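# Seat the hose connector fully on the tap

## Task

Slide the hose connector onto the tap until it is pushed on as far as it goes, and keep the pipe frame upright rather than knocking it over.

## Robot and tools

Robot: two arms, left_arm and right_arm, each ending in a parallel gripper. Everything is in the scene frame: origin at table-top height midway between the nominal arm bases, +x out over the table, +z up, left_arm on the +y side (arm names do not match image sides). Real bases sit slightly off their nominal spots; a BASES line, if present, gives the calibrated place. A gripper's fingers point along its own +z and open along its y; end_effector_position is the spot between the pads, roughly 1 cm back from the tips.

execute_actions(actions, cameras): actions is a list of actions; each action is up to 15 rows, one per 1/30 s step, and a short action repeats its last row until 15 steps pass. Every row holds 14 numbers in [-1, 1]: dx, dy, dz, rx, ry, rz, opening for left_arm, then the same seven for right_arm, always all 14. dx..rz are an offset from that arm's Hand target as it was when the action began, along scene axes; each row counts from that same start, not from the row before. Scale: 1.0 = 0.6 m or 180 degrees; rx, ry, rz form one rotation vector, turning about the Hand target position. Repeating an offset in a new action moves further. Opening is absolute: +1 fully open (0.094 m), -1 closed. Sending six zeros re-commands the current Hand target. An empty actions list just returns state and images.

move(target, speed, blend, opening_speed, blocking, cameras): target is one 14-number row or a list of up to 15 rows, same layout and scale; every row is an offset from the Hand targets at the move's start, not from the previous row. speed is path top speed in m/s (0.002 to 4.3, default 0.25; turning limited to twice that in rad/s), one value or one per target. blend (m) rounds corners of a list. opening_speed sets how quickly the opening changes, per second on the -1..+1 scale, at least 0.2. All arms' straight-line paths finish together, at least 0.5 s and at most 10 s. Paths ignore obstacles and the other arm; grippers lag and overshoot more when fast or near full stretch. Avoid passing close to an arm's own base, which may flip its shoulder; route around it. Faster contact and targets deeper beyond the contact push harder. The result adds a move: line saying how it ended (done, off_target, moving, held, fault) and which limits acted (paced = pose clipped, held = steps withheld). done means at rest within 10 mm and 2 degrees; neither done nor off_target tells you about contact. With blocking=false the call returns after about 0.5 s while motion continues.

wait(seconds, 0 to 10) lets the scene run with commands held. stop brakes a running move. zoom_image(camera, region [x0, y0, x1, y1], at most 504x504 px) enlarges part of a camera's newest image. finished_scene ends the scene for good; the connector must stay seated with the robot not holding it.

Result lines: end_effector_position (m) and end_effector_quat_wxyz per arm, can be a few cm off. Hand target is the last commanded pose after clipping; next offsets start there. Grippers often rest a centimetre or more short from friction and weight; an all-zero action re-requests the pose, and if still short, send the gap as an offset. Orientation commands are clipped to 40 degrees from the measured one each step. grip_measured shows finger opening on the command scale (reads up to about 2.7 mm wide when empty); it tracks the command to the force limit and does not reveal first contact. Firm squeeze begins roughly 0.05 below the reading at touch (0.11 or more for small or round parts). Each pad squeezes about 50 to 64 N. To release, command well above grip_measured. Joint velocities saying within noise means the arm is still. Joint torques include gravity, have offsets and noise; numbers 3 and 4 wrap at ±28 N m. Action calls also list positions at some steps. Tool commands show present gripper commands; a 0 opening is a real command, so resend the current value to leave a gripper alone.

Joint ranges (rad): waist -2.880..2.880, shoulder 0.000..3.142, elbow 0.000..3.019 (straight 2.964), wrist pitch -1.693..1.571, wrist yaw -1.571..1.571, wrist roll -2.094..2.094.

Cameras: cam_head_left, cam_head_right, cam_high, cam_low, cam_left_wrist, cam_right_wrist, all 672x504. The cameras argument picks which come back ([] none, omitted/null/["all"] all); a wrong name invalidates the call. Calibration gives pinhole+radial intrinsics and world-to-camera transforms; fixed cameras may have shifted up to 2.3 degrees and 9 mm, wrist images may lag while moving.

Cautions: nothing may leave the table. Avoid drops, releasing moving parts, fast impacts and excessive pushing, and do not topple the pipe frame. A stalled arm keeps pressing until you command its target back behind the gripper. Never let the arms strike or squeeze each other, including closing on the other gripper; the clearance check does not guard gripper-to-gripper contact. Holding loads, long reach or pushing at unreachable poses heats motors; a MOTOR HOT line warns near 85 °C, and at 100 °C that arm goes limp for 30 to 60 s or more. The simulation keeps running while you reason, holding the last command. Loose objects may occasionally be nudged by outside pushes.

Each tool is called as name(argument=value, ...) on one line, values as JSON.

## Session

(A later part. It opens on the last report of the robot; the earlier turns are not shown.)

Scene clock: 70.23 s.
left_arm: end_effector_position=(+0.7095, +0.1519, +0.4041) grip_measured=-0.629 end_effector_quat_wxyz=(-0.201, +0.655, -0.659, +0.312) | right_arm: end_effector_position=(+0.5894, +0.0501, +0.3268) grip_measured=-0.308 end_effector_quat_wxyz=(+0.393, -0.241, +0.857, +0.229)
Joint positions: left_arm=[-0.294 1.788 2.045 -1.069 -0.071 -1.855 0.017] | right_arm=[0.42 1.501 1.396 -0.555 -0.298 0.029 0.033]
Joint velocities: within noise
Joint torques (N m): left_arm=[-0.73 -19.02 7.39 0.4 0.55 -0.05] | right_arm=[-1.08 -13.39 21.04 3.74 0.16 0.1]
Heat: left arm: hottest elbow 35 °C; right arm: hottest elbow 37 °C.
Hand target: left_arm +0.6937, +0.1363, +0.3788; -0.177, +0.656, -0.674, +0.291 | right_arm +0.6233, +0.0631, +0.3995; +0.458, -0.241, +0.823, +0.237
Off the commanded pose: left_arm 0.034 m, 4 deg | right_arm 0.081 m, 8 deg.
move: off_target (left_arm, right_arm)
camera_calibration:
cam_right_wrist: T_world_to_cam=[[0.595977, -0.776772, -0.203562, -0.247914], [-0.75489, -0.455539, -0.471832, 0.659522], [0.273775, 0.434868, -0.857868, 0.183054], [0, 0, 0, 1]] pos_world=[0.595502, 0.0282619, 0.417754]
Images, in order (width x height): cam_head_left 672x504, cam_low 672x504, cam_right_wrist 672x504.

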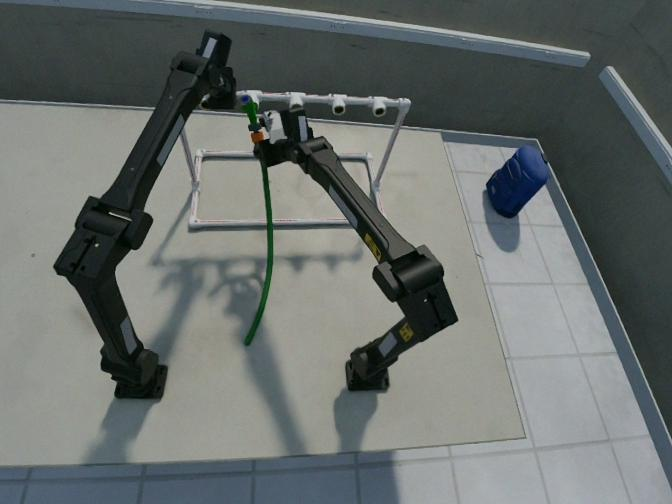

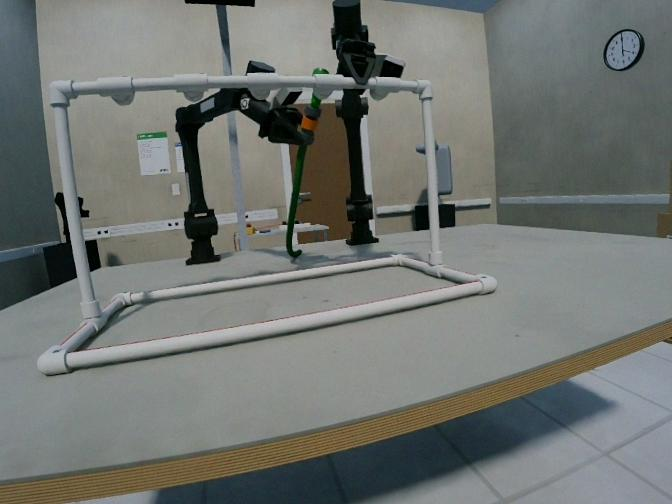

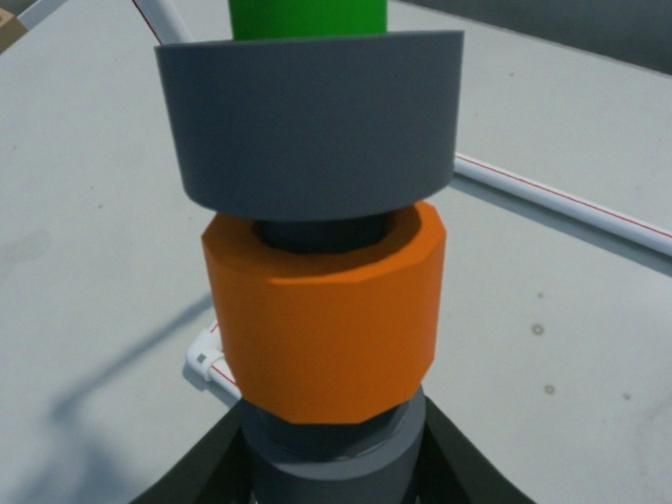

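move(target=[[-0.01,-0.015,-0.005,0,0,0,-0.8,0.012,-0.001,0.011,0.0,0.0,0,-0.9],[-0.015,-0.02,-0.01,0,0,0,-0.8,0.009,0.010,0.019,0,0,0,-0.9],[-0.02,-0.025,-0.015,0,0,0,-0.8,0.017,0.0055,0.025,0,0,0,-0.9]], speed=0.04, cameras=["cam_low","cam_head_left","cam_right_wrist"])

zoom_image(camera="cam_head_left", region=[240, 115, 290, 165])

zoom_image(camera="cam_low", region=[285, 100, 325, 160])

Scene clock: 80.47 s.
left_arm: end_effector_position=(+0.7082, +0.1574, +0.4032) grip_measured=-0.630 end_effector_quat_wxyz=(-0.214, +0.660, -0.647, +0.316) | right_arm: end_effector_position=(+0.5904, +0.0538, +0.3274) grip_measured=-0.308 end_effector_quat_wxyz=(+0.378, -0.250, +0.862, +0.227)
Joint positions: left_arm=[-0.294 1.765 2 -1.028 -0.099 -1.87 0.017] | right_arm=[0.423 1.521 1.436 -0.611 -0.304 0.013 0.033]
Joint velocities: within noise
Joint torques (N m): left_arm=[-3.14 -18.61 6.71 -0.13 0.9 -0.12] | right_arm=[-1.67 -13.92 22.52 4.19 0.24 0.25]
Heat: left arm: hottest elbow 34 °C; right arm: hottest elbow 40 °C.
Hand target: left_arm +0.6818, +0.1212, +0.3698; -0.176, +0.656, -0.674, +0.291 | right_arm +0.6336, +0.0664, +0.4144; +0.458, -0.241, +0.823, +0.237
Off the commanded pose: left_arm 0.056 m, 6 deg | right_arm 0.098 m, 10 deg.
move: off_target (left_arm, right_arm)
camera_calibration:
cam_right_wrist: T_world_to_cam=[[0.604673, -0.77036, -0.202275, -0.251445], [-0.757782, -0.478245, -0.443901, 0.656015], [0.245227, 0.421696, -0.872947, 0.204176], [0, 0, 0, 1]] pos_world=[0.599089, 0.0339325, 0.41858]
Images, in order (width x height): cam_head_left 672x504, cam_low 672x504, cam_right_wrist 672x504.

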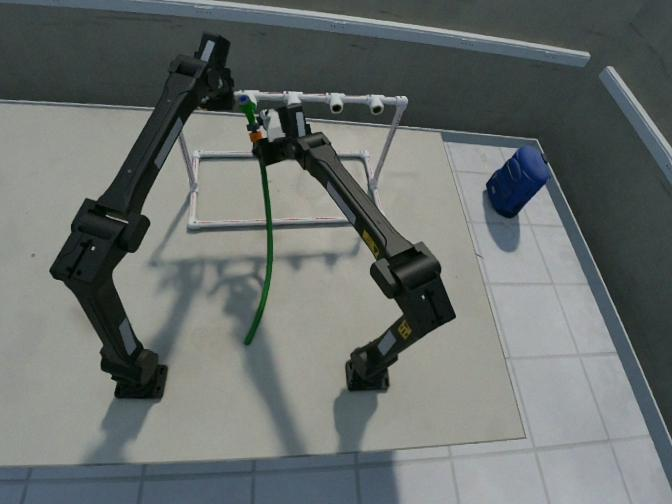

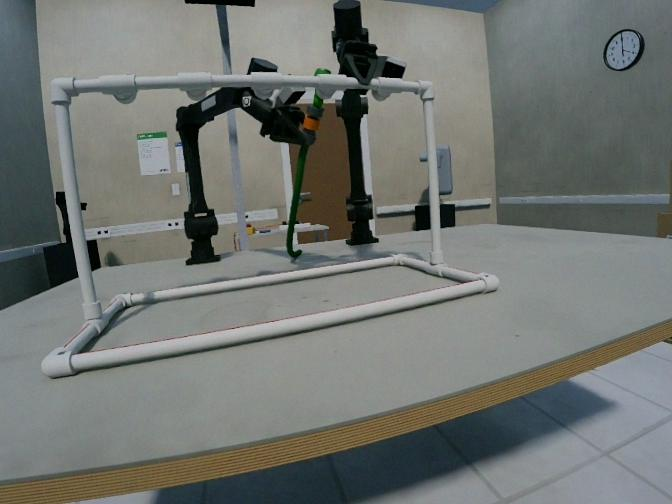

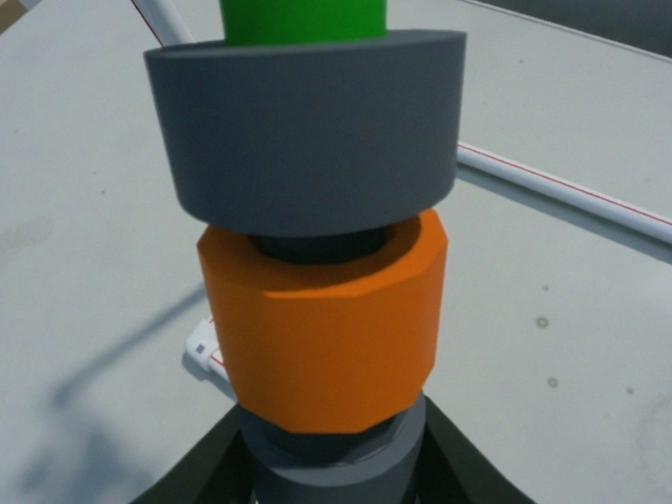

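Scaled by 10.080 from the camera's 672x504 image, which has a finer 960x720 frame.

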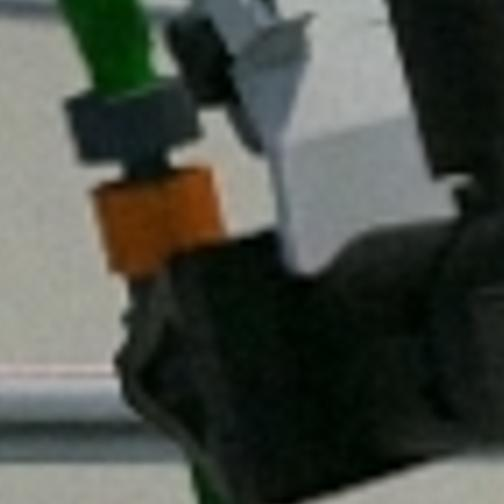

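Scaled by 8.400 from the camera's 672x504 image, which has a finer 960x720 frame.

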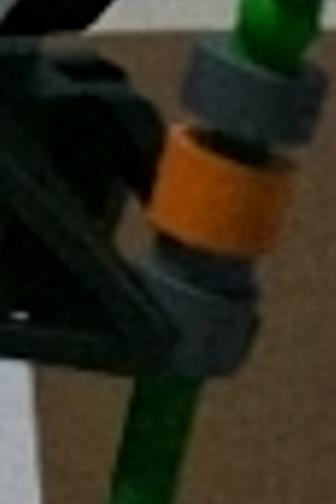

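move(target=[0.05,0.036,0.04,0,0,0,-0.8,-0.0593,-0.0213,-0.1015,-0.009,0.0185,0.001,-0.8], speed=0.05, cameras=["cam_low","cam_head_left","cam_right_wrist"])

zoom_image(camera="cam_right_wrist", region=[140, 0, 500, 464])

zoom_image(camera="cam_head_left", region=[240, 115, 290, 165])

zoom_image(camera="cam_low", region=[285, 100, 325, 160])

Scene clock: 83.73 s.
left_arm: end_effector_position=(+0.7083, +0.1599, +0.4048) grip_measured=-0.630 end_effector_quat_wxyz=(-0.192, +0.666, -0.655, +0.301) | right_arm: end_effector_position=(+0.5897, +0.0549, +0.3255) grip_measured=-0.308 end_effector_quat_wxyz=(+0.394, -0.252, +0.854, +0.229)
Joint positions: left_arm=[-0.282 1.8 2.077 -1.122 -0.064 -1.869 0.017] | right_arm=[0.425 1.508 1.399 -0.549 -0.303 0.013 0.033]
Joint velocities: within noise
Joint torques (N m): left_arm=[-0.09 -15.44 14.38 0.31 0.87 0.25] | right_arm=[-1.14 -15.62 11.56 4.27 0.39 0.24]
Heat: left arm: hottest elbow 34 °C; right arm: hottest elbow 40 °C.
Hand target: left_arm +0.7117, +0.1428, +0.3938; -0.176, +0.656, -0.674, +0.291 | right_arm +0.5979, +0.0537, +0.3535; +0.430, -0.241, +0.838, +0.233
Off the commanded pose: left_arm 0.021 m, 3 deg | right_arm 0.029 m, 5 deg.
move: off_target (left_arm, right_arm)
camera_calibration:
cam_right_wrist: T_world_to_cam=[[0.612239, -0.766628, -0.193506, -0.258021], [-0.741769, -0.472168, -0.476274, 0.655817], [0.273757, 0.43513, -0.85774, 0.179707], [0, 0, 0, 1]] pos_world=[0.595238, 0.0336542, 0.416561]
Images, in order (width x height): cam_head_left 672x504, cam_low 672x504, cam_right_wrist 672x504.

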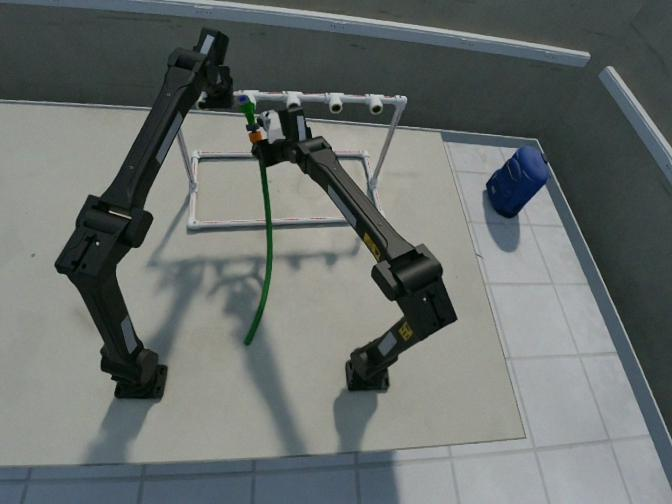

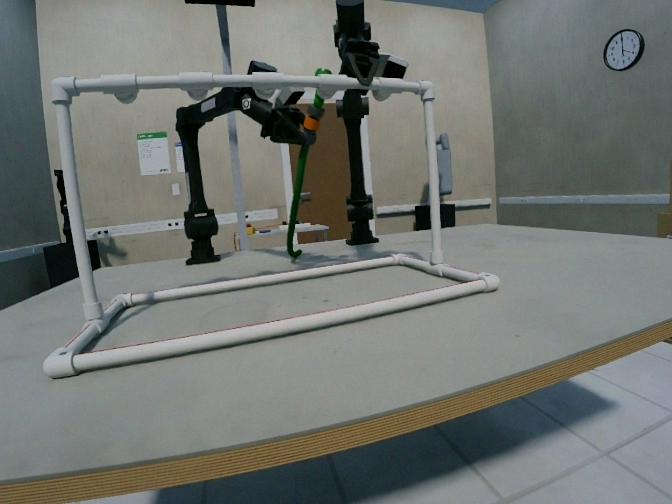

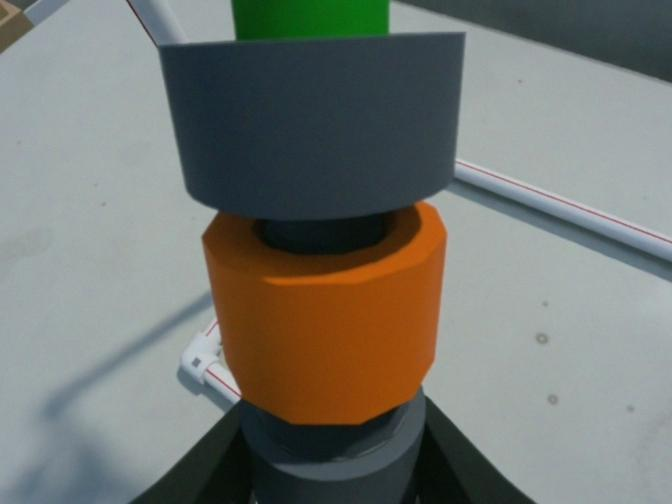

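Scaled by 1.086 from the camera's 672x504 image, which has a finer 960x720 frame.

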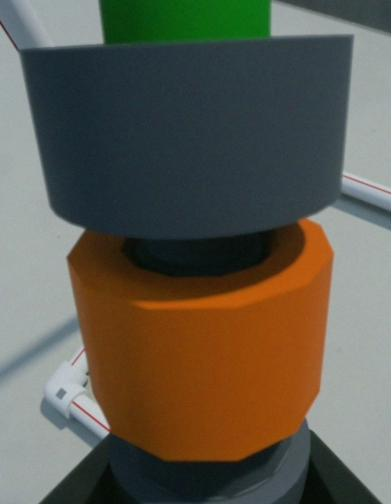

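Scaled by 10.080 from the camera's 672x504 image, which has a finer 960x720 frame.

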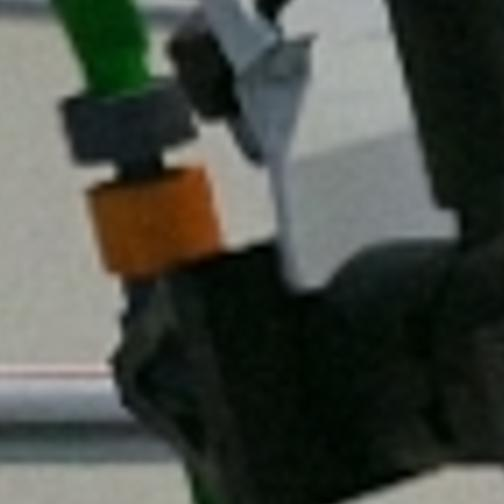

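Scaled by 8.400 from the camera's 672x504 image, which has a finer 960x720 frame.

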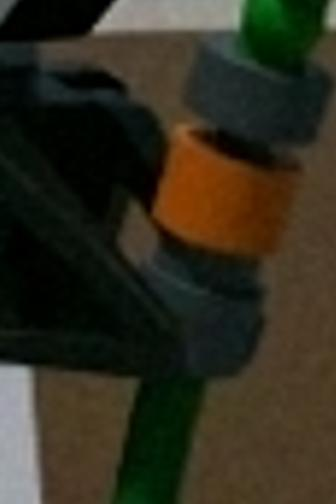

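move(target=[-0.05,-0.045,-0.045,0,0,0,-0.9,0.038,0.015,0.052,0.008,-0.016,0,-0.9], speed=0.05, cameras=["cam_low","cam_head_left","cam_right_wrist"])

zoom_image(camera="cam_head_left", region=[240, 115, 290, 165])

Scene clock: 85.90 s.
left_arm: end_effector_position=(+0.7077, +0.1602, +0.4028) grip_measured=-0.630 end_effector_quat_wxyz=(-0.214, +0.663, -0.644, +0.315) | right_arm: end_effector_position=(+0.5899, +0.0550, +0.3259) grip_measured=-0.308 end_effector_quat_wxyz=(+0.395, -0.251, +0.853, +0.230)
Joint positions: left_arm=[-0.29 1.762 1.995 -1.027 -0.097 -1.873 0.017] | right_arm=[0.425 1.508 1.399 -0.548 -0.303 0.014 0.033]
Joint velocities: within noise
Joint torques (N m): left_arm=[-4.19 -17.85 6.8 0.12 0.61 -0.14] | right_arm=[-1.49 -13.68 18.45 4.33 0.22 0.23]
Heat: left arm: hottest elbow 34 °C; right arm: hottest elbow 41 °C.
Hand target: left_arm +0.6818, +0.1159, +0.3666; -0.176, +0.656, -0.674, +0.291 | right_arm +0.6207, +0.0627, +0.3847; +0.454, -0.242, +0.824, +0.237
Off the commanded pose: left_arm 0.063 m, 6 deg | right_arm 0.067 m, 8 deg.
move: off_target (left_arm, right_arm)
camera_calibration:
cam_right_wrist: T_world_to_cam=[[0.612164, -0.766638, -0.193705, -0.257938], [-0.741352, -0.471238, -0.477842, 0.656531], [0.27505, 0.436121, -0.856823, 0.178807], [0, 0, 0, 1]] pos_world=[0.59544, 0.033656, 0.41696]
Images, in order (width x height): cam_head_left 672x504, cam_low 672x504, cam_right_wrist 672x504.

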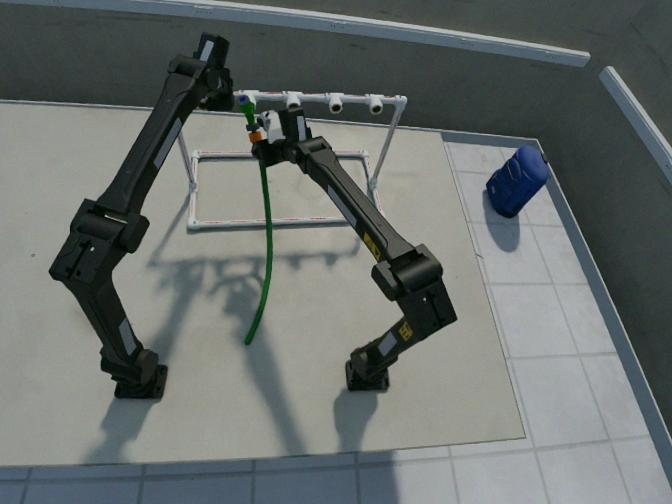

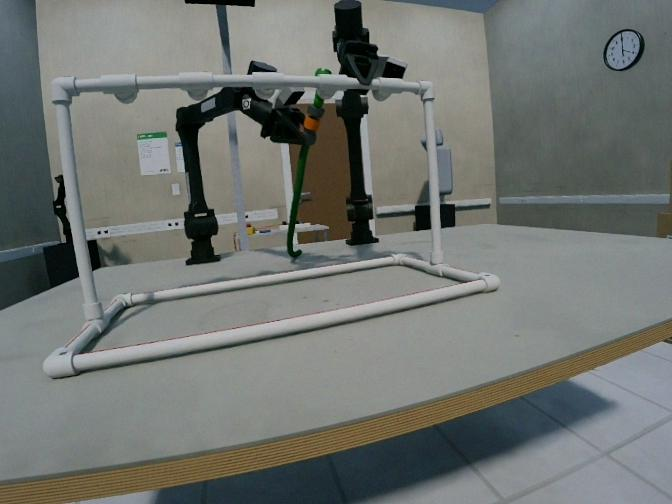

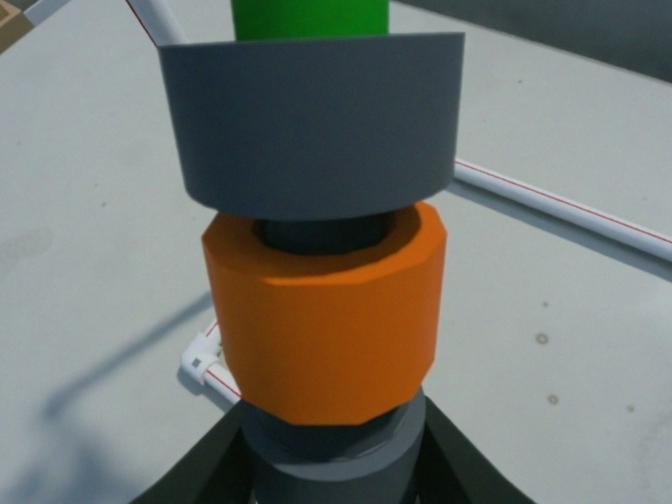

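Scaled by 10.080 from the camera's 672x504 image, which has a finer 960x720 frame.

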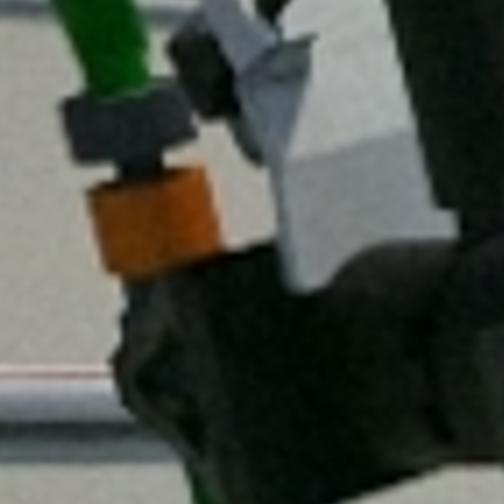

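move(target=[-0.03,-0.015,-0.045,0,0,0,-0.9,0.05,0.018,0.07,0.008,-0.016,0,-0.9], speed=0.06, cameras=["cam_low","cam_head_left","cam_right_wrist"])

zoom_image(camera="cam_head_left", region=[240, 115, 290, 165])

Scene clock: 87.47 s.
left_arm: end_effector_position=(+0.7036, +0.1686, +0.4006) grip_measured=-0.631 end_effector_quat_wxyz=(-0.239, +0.665, -0.625, +0.331) | right_arm: end_effector_position=(+0.5912, +0.0606, +0.3279) grip_measured=-0.308 end_effector_quat_wxyz=(+0.383, -0.265, +0.854, +0.232)
Joint positions: left_arm=[-0.29 1.707 1.888 -0.918 -0.139 -1.886 0.017] | right_arm=[0.428 1.528 1.438 -0.593 -0.322 -0.009 0.033]
Joint velocities: within noise
Joint torques (N m): left_arm=[-6.18 -16.85 4.79 -1.21 1.59 -0.17] | right_arm=[-2.32 -13.1 24.54 5.35 0.58 0.43]
Heat: left arm: hottest elbow 34 °C; right arm: hottest elbow 42 °C.
Hand target: left_arm +0.6638, +0.1069, +0.3396; -0.177, +0.656, -0.674, +0.291 | right_arm +0.6509, +0.0733, +0.4268; +0.477, -0.242, +0.810, +0.241
Off the commanded pose: left_arm 0.096 m, 10 deg | right_arm 0.116 m, 12 deg.
move: off_target (left_arm, right_arm)
camera_calibration:
cam_right_wrist: T_world_to_cam=[[0.632338, -0.750241, -0.1931, -0.267141], [-0.733647, -0.499876, -0.460311, 0.652422], [0.248818, 0.43274, -0.866502, 0.196587], [0, 0, 0, 1]] pos_world=[0.598656, 0.0406386, 0.419076]
Images, in order (width x height): cam_head_left 672x504, cam_low 672x504, cam_right_wrist 672x504.

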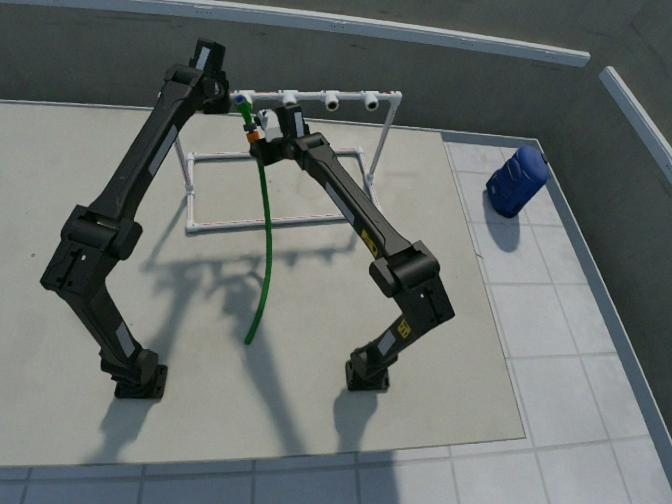

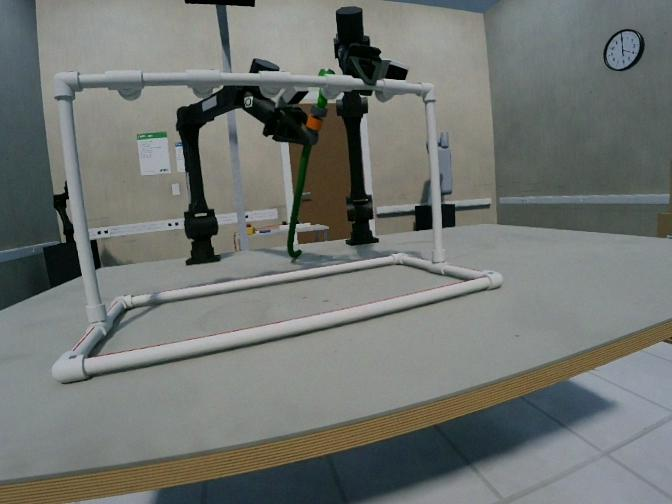

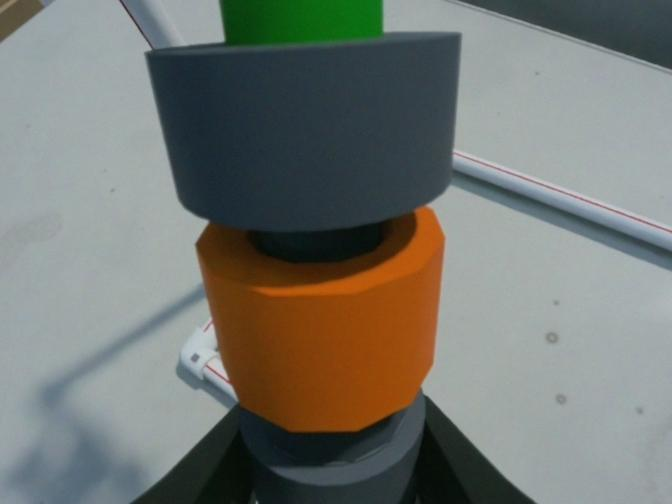

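Scaled by 10.080 from the camera's 672x504 image, which has a finer 960x720 frame.

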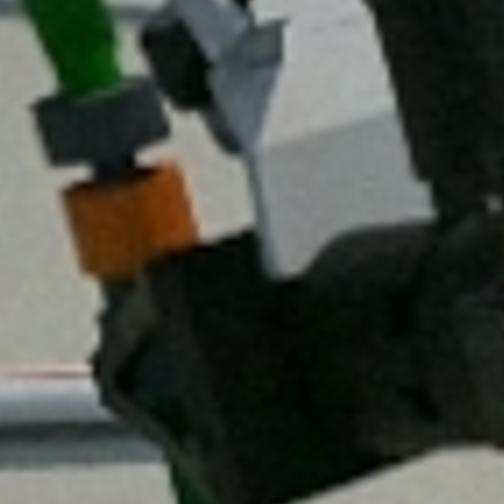

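move(target=[0.05,0.06,0.0,0,0,0,-0.9,-0.0765,-0.005,0.0,0,0,0,-0.9], speed=0.06, cameras=["cam_low","cam_head_left","cam_right_wrist"])

zoom_image(camera="cam_head_left", region=[240, 115, 290, 165])

zoom_image(camera="cam_low", region=[285, 100, 325, 160])

Scene clock: 89.77 s.
left_arm: end_effector_position=(+0.7049, +0.1716, +0.4003) grip_measured=-0.632 end_effector_quat_wxyz=(-0.225, +0.660, -0.632, +0.339) | right_arm: end_effector_position=(+0.5902, +0.0627, +0.3288) grip_measured=-0.308 end_effector_quat_wxyz=(+0.387, -0.259, +0.857, +0.221)
Joint positions: left_arm=[-0.273 1.707 1.888 -0.917 -0.089 -1.873 0.017] | right_arm=[0.441 1.525 1.438 -0.593 -0.286 0.003 0.033]
Joint velocities: within noise
Joint torques (N m): left_arm=[-1.55 -13.86 8.68 -1.18 1.66 0.22] | right_arm=[-0.56 -19.25 16.65 5.72 0.26 0.46]
Heat: left arm: hottest elbow 34 °C; right arm: hottest elbow 44 °C.
Hand target: left_arm +0.6938, +0.1428, +0.3399; -0.177, +0.656, -0.674, +0.291 | right_arm +0.6049, +0.0705, +0.4266; +0.477, -0.242, +0.810, +0.241
Off the commanded pose: left_arm 0.068 m, 9 deg | right_arm 0.099 m, 12 deg.
move: off_target (left_arm, right_arm)
camera_calibration:
cam_right_wrist: T_world_to_cam=[[0.616745, -0.76629, -0.180069, -0.258774], [-0.741966, -0.48952, -0.458101, 0.656745], [0.262891, 0.416136, -0.870471, 0.190741], [0, 0, 0, 1]] pos_world=[0.596736, 0.0438197, 0.420292]
Images, in order (width x height): cam_head_left 672x504, cam_low 672x504, cam_right_wrist 672x504.

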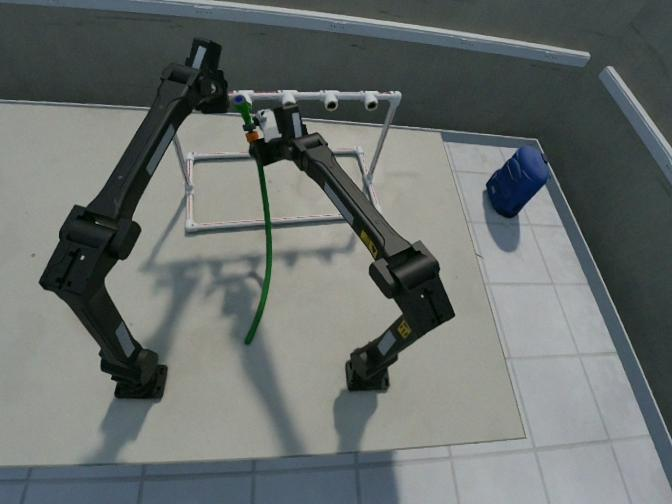

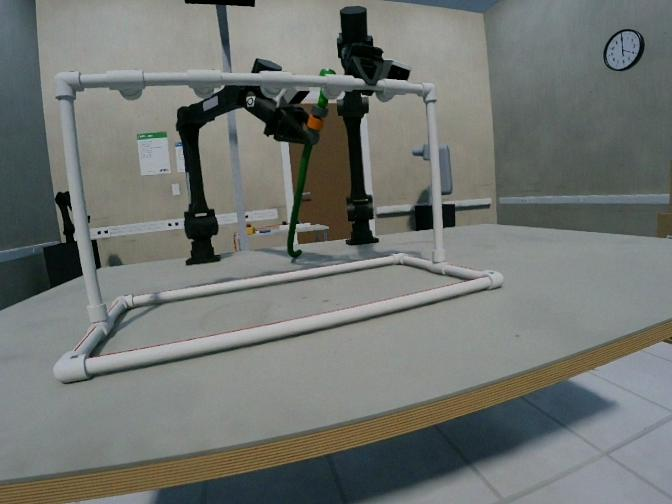

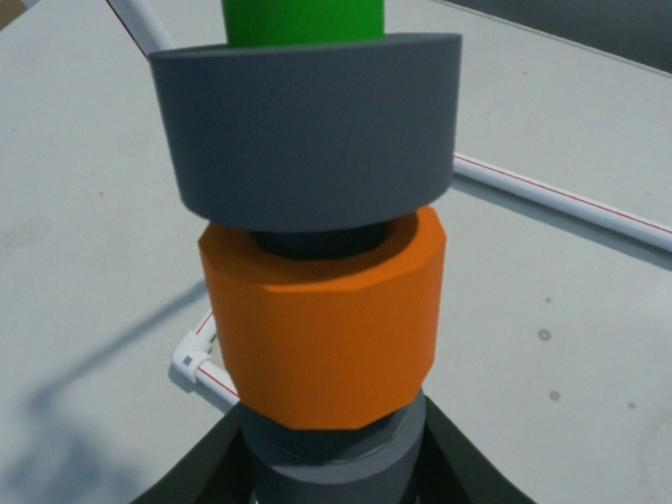

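Scaled by 10.080 from the camera's 672x504 image, which has a finer 960x720 frame.

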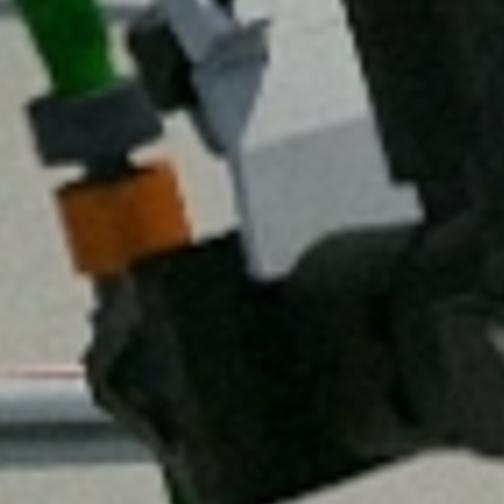

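Scaled by 8.400 from the camera's 672x504 image, which has a finer 960x720 frame.

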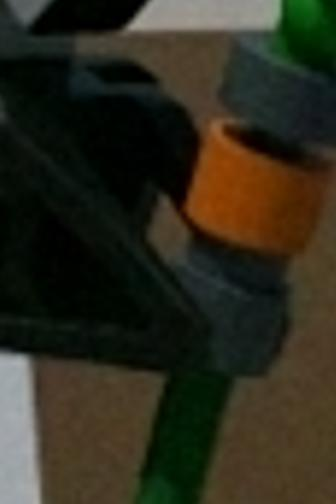

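move(target=[-0.02,0.0,-0.06,0,0,0,-0.9,0.0,0.0,0.09,0,0,0,-0.9], speed=0.06, cameras=["cam_low","cam_head_left","cam_right_wrist"])

zoom_image(camera="cam_head_left", region=[230, 115, 280, 165])

zoom_image(camera="cam_low", region=[290, 100, 330, 160])

Scene clock: 91.80 s.
left_arm: end_effector_position=(+0.6934, +0.1740, +0.3982) grip_measured=-0.632 end_effector_quat_wxyz=(-0.233, +0.649, -0.633, +0.353) | right_arm: end_effector_position=(+0.5737, +0.0671, +0.3302) grip_measured=-0.308 end_effector_quat_wxyz=(+0.359, -0.263, +0.868, +0.221)
Joint positions: left_arm=[-0.273 1.652 1.794 -0.841 -0.083 -1.855 0.017] | right_arm=[0.459 1.514 1.458 -0.68 -0.284 0.009 0.033]
Joint velocities: within noise
Joint torques (N m): left_arm=[-2.02 -12.04 4.19 -0.16 1.15 -0.01] | right_arm=[-2.14 -20.13 24.29 3.88 0.24 0.4]
Heat: left arm: hottest elbow 33 °C; right arm: hottest elbow 45 °C.
Hand target: left_arm +0.6818, +0.1428, +0.3036; -0.176, +0.656, -0.674, +0.291 | right_arm +0.6048, +0.0705, +0.4808; +0.477, -0.242, +0.810, +0.241
Off the commanded pose: left_arm 0.100 m, 11 deg | right_arm 0.154 m, 15 deg.
move: off_target (left_arm, right_arm)
camera_calibration:
cam_right_wrist: T_world_to_cam=[[0.61649, -0.762796, -0.19515, -0.240227], [-0.758821, -0.509474, -0.405743, 0.641014], [0.210075, 0.39822, -0.892911, 0.233412], [0, 0, 0, 1]] pos_world=[0.585478, 0.0503866, 0.421622]
Images, in order (width x height): cam_head_left 672x504, cam_low 672x504, cam_right_wrist 672x504.

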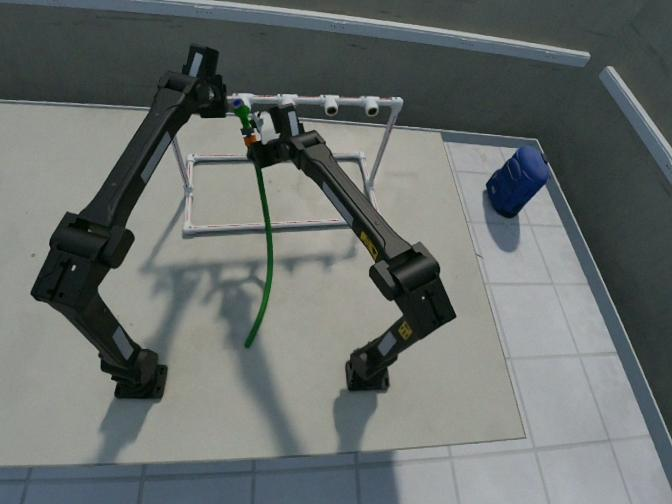

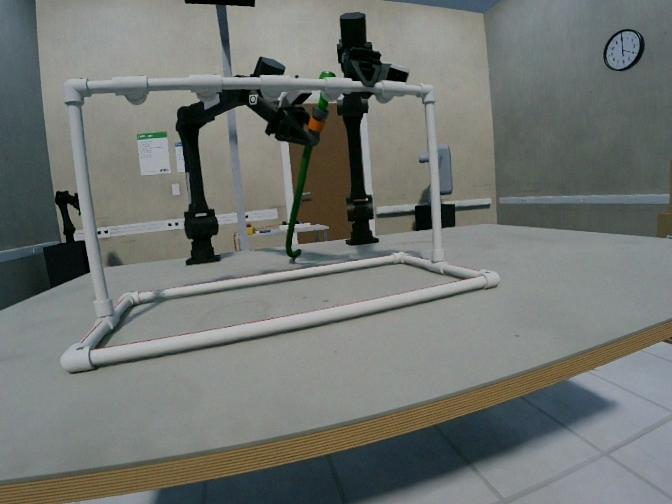

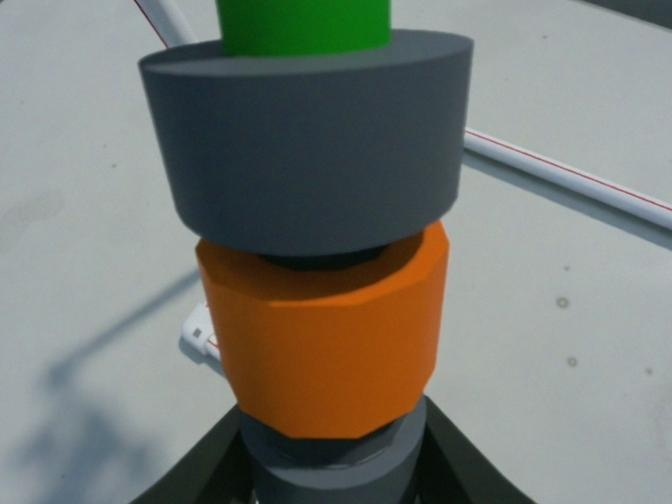

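Scaled by 10.080 from the camera's 672x504 image, which has a finer 960x720 frame.

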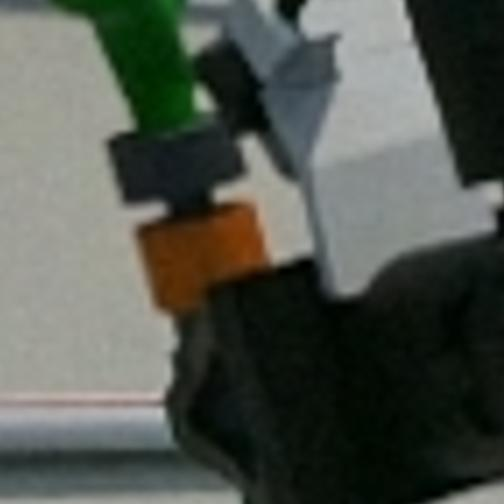

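Scaled by 8.400 from the camera's 672x504 image, which has a finer 960x720 frame.

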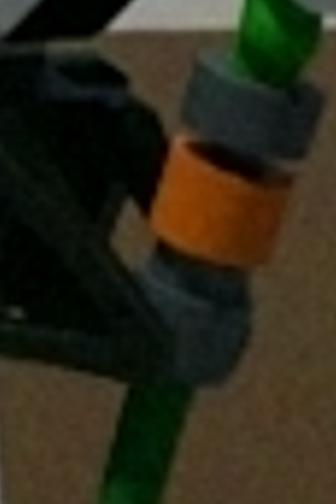

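move(target=[[0.01,0,0,0,0,0,-0.9,0.01,0,0.02,0.04,0.018,0.055,-0.9],[0.01,0,0,0,0,0,-0.9,0.01,0,0.03,-0.04,-0.018,-0.055,-0.9],[0.01,0,0,0,0,0,-0.9,0.01,0.0,0.03,0,0,0,-0.9]], speed=0.15, cameras=["cam_low","cam_head_left","cam_right_wrist"])

zoom_image(camera="cam_head_left", region=[230, 115, 280, 165])

zoom_image(camera="cam_low", region=[290, 100, 330, 160])

Scene clock: 96.00 s.
left_arm: end_effector_position=(+0.6908, +0.1726, +0.3991) grip_measured=-0.633 end_effector_quat_wxyz=(-0.232, +0.646, -0.635, +0.354) | right_arm: end_effector_position=(+0.5724, +0.0676, +0.3349) grip_measured=-0.308 end_effector_quat_wxyz=(+0.340, -0.261, +0.878, +0.211)
Joint positions: left_arm=[-0.276 1.647 1.789 -0.842 -0.08 -1.851 0.017] | right_arm=[0.465 1.529 1.509 -0.762 -0.267 0.01 0.032]
Joint velocities: within noise
Joint torques (N m): left_arm=[-1.61 -10.4 5.81 -0.1 1.09 -0.02] | right_arm=[-3.14 -20.78 24.8 5.12 -0.54 0.32]
Heat: left arm: hottest elbow 33 °C; right arm: hottest elbow 47 °C.
Hand target: left_arm +0.6877, +0.1428, +0.3037; -0.177, +0.656, -0.674, +0.291 | right_arm +0.6110, +0.0703, +0.4986; +0.477, -0.242, +0.810, +0.241
Off the commanded pose: left_arm 0.100 m, 11 deg | right_arm 0.168 m, 18 deg.
move: off_target (left_arm, right_arm)
camera_calibration:
cam_right_wrist: T_world_to_cam=[[0.604176, -0.772936, -0.193758, -0.230845], [-0.776095, -0.515642, -0.363028, 0.638209], [0.180687, 0.369707, -0.91141, 0.262675], [0, 0, 0, 1]] pos_world=[0.58732, 0.0535462, 0.426364]
Images, in order (width x height): cam_head_left 672x504, cam_low 672x504, cam_right_wrist 672x504.

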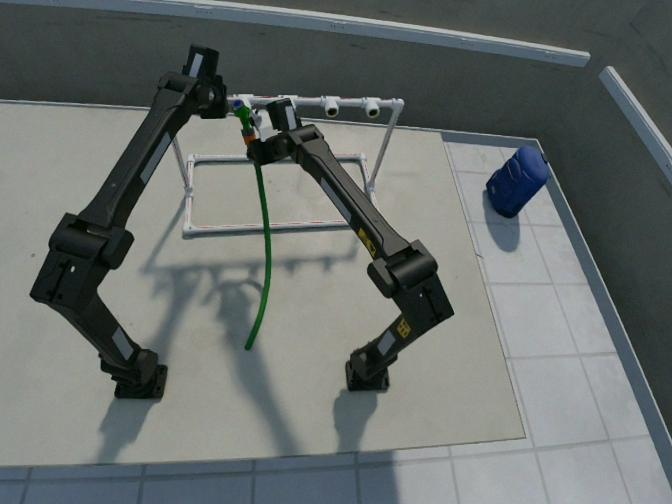

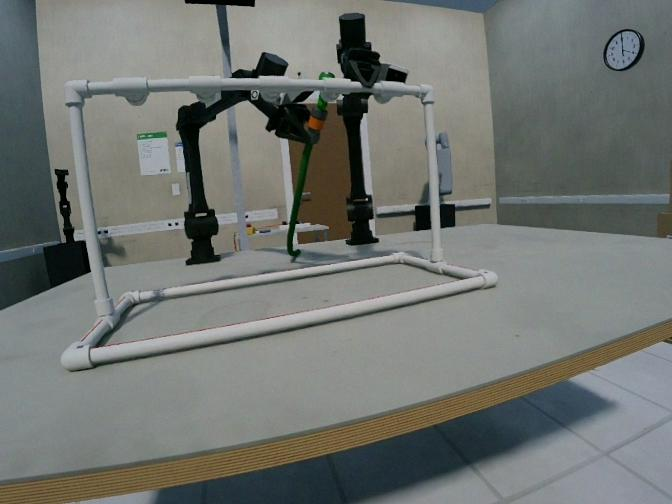

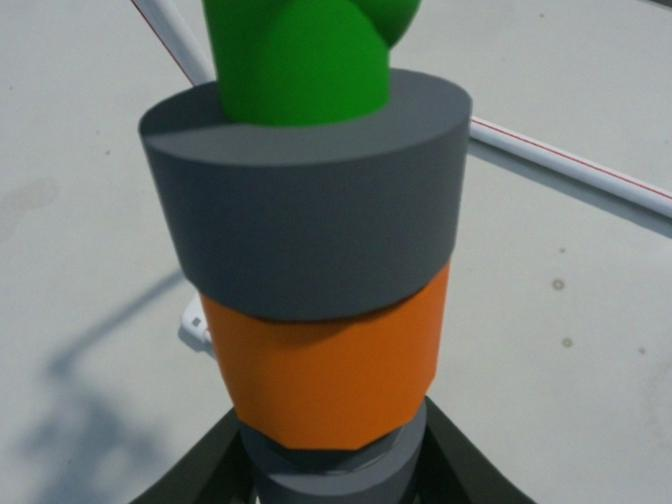

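Scaled by 10.080 from the camera's 672x504 image, which has a finer 960x720 frame.

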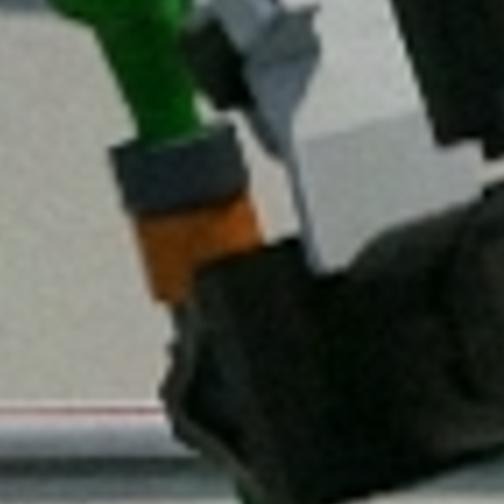

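Scaled by 8.400 from the camera's 672x504 image, which has a finer 960x720 frame.

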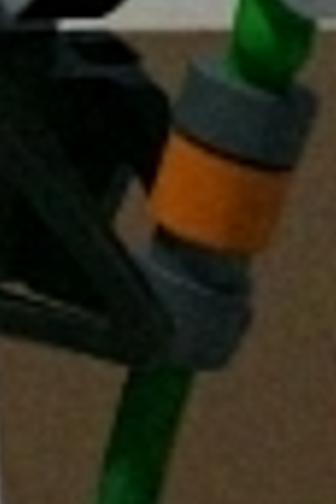

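move(target=[[0,0,0,0,0,0,-0.9,0,0,0.0,0.04,0.018,0.055,-0.9],[0,0,0,0,0,0,-0.9,0.0,0,0.0,-0.04,-0.018,-0.055,-0.9],[0,0,0,0,0,0,-0.9,0.0,0.0,0.0,0,0,0,-0.9]], speed=0.15, cameras=["cam_low","cam_head_left","cam_right_wrist"])

zoom_image(camera="cam_head_left", region=[230, 115, 280, 165])

zoom_image(camera="cam_low", region=[290, 100, 330, 160])

zoom_image(camera="cam_right_wrist", region=[120, 200, 500, 504])

Scene clock: 99.90 s.
left_arm: end_effector_position=(+0.6905, +0.1705, +0.3989) grip_measured=-0.633 end_effector_quat_wxyz=(-0.232, +0.644, -0.637, +0.354) | right_arm: end_effector_position=(+0.5725, +0.0671, +0.3368) grip_measured=-0.309 end_effector_quat_wxyz=(+0.339, -0.260, +0.879, +0.211)
Joint positions: left_arm=[-0.278 1.647 1.789 -0.841 -0.078 -1.848 0.017] | right_arm=[0.464 1.53 1.515 -0.769 -0.267 0.011 0.032]
Joint velocities: within noise
Joint torques (N m): left_arm=[-1.38 -10.52 5.82 -0.16 1 -0.05] | right_arm=[-3.08 -20.78 24.39 5.41 -0.51 0.31]
Heat: left arm: hottest elbow 33 °C; right arm: hottest elbow 48 °C.
Hand target: left_arm +0.6878, +0.1429, +0.3035; -0.176, +0.656, -0.674, +0.291 | right_arm +0.6109, +0.0704, +0.4988; +0.477, -0.242, +0.810, +0.241
Off the commanded pose: left_arm 0.099 m, 11 deg | right_arm 0.166 m, 18 deg.
move: off_target (left_arm, right_arm)
camera_calibration:
cam_right_wrist: T_world_to_cam=[[0.602657, -0.77376, -0.195192, -0.229433], [-0.777671, -0.514603, -0.361126, 0.638942], [0.178979, 0.36943, -0.91186, 0.265622], [0, 0, 0, 1]] pos_world=[0.587615, 0.0531462, 0.428165]
Images, in order (width x height): cam_head_left 672x504, cam_low 672x504, cam_right_wrist 672x504.

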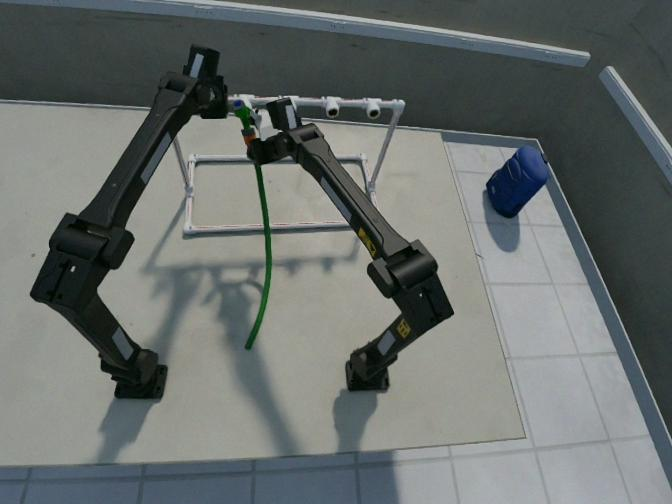

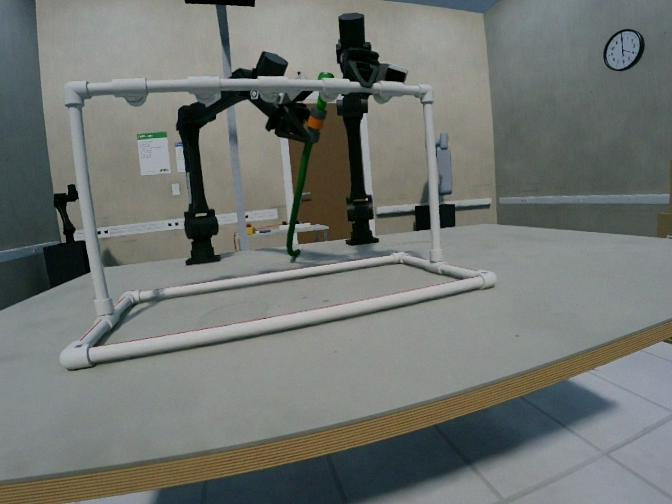

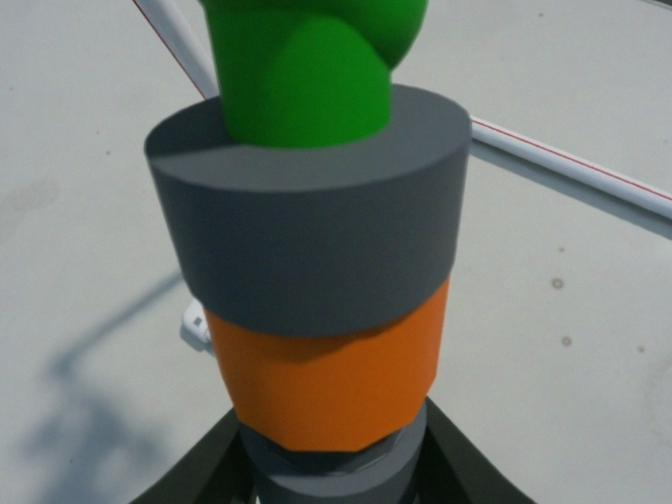

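Scaled by 10.080 from the camera's 672x504 image, which has a finer 960x720 frame.

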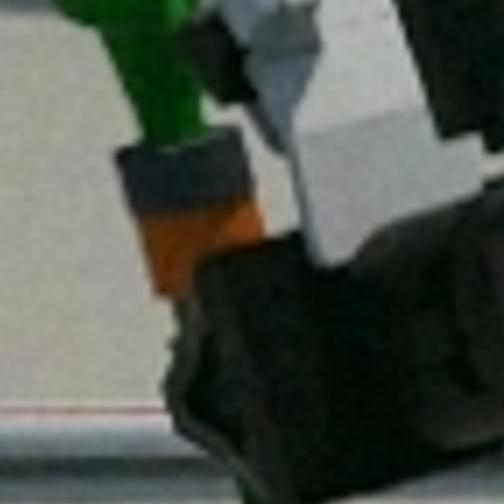

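Scaled by 8.400 from the camera's 672x504 image, which has a finer 960x720 frame.

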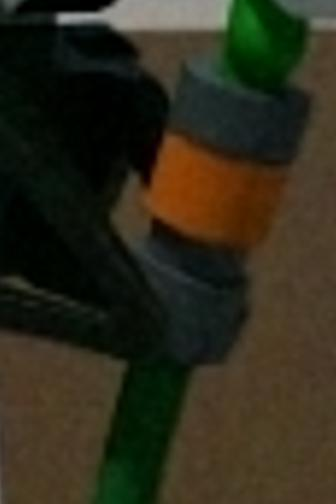

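Scaled by 1.326 from the camera's 672x504 image, which has a finer 960x720 frame.

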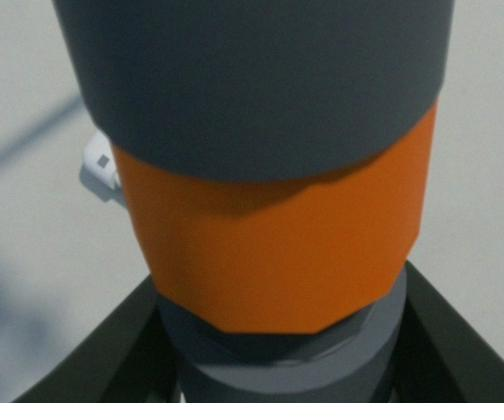

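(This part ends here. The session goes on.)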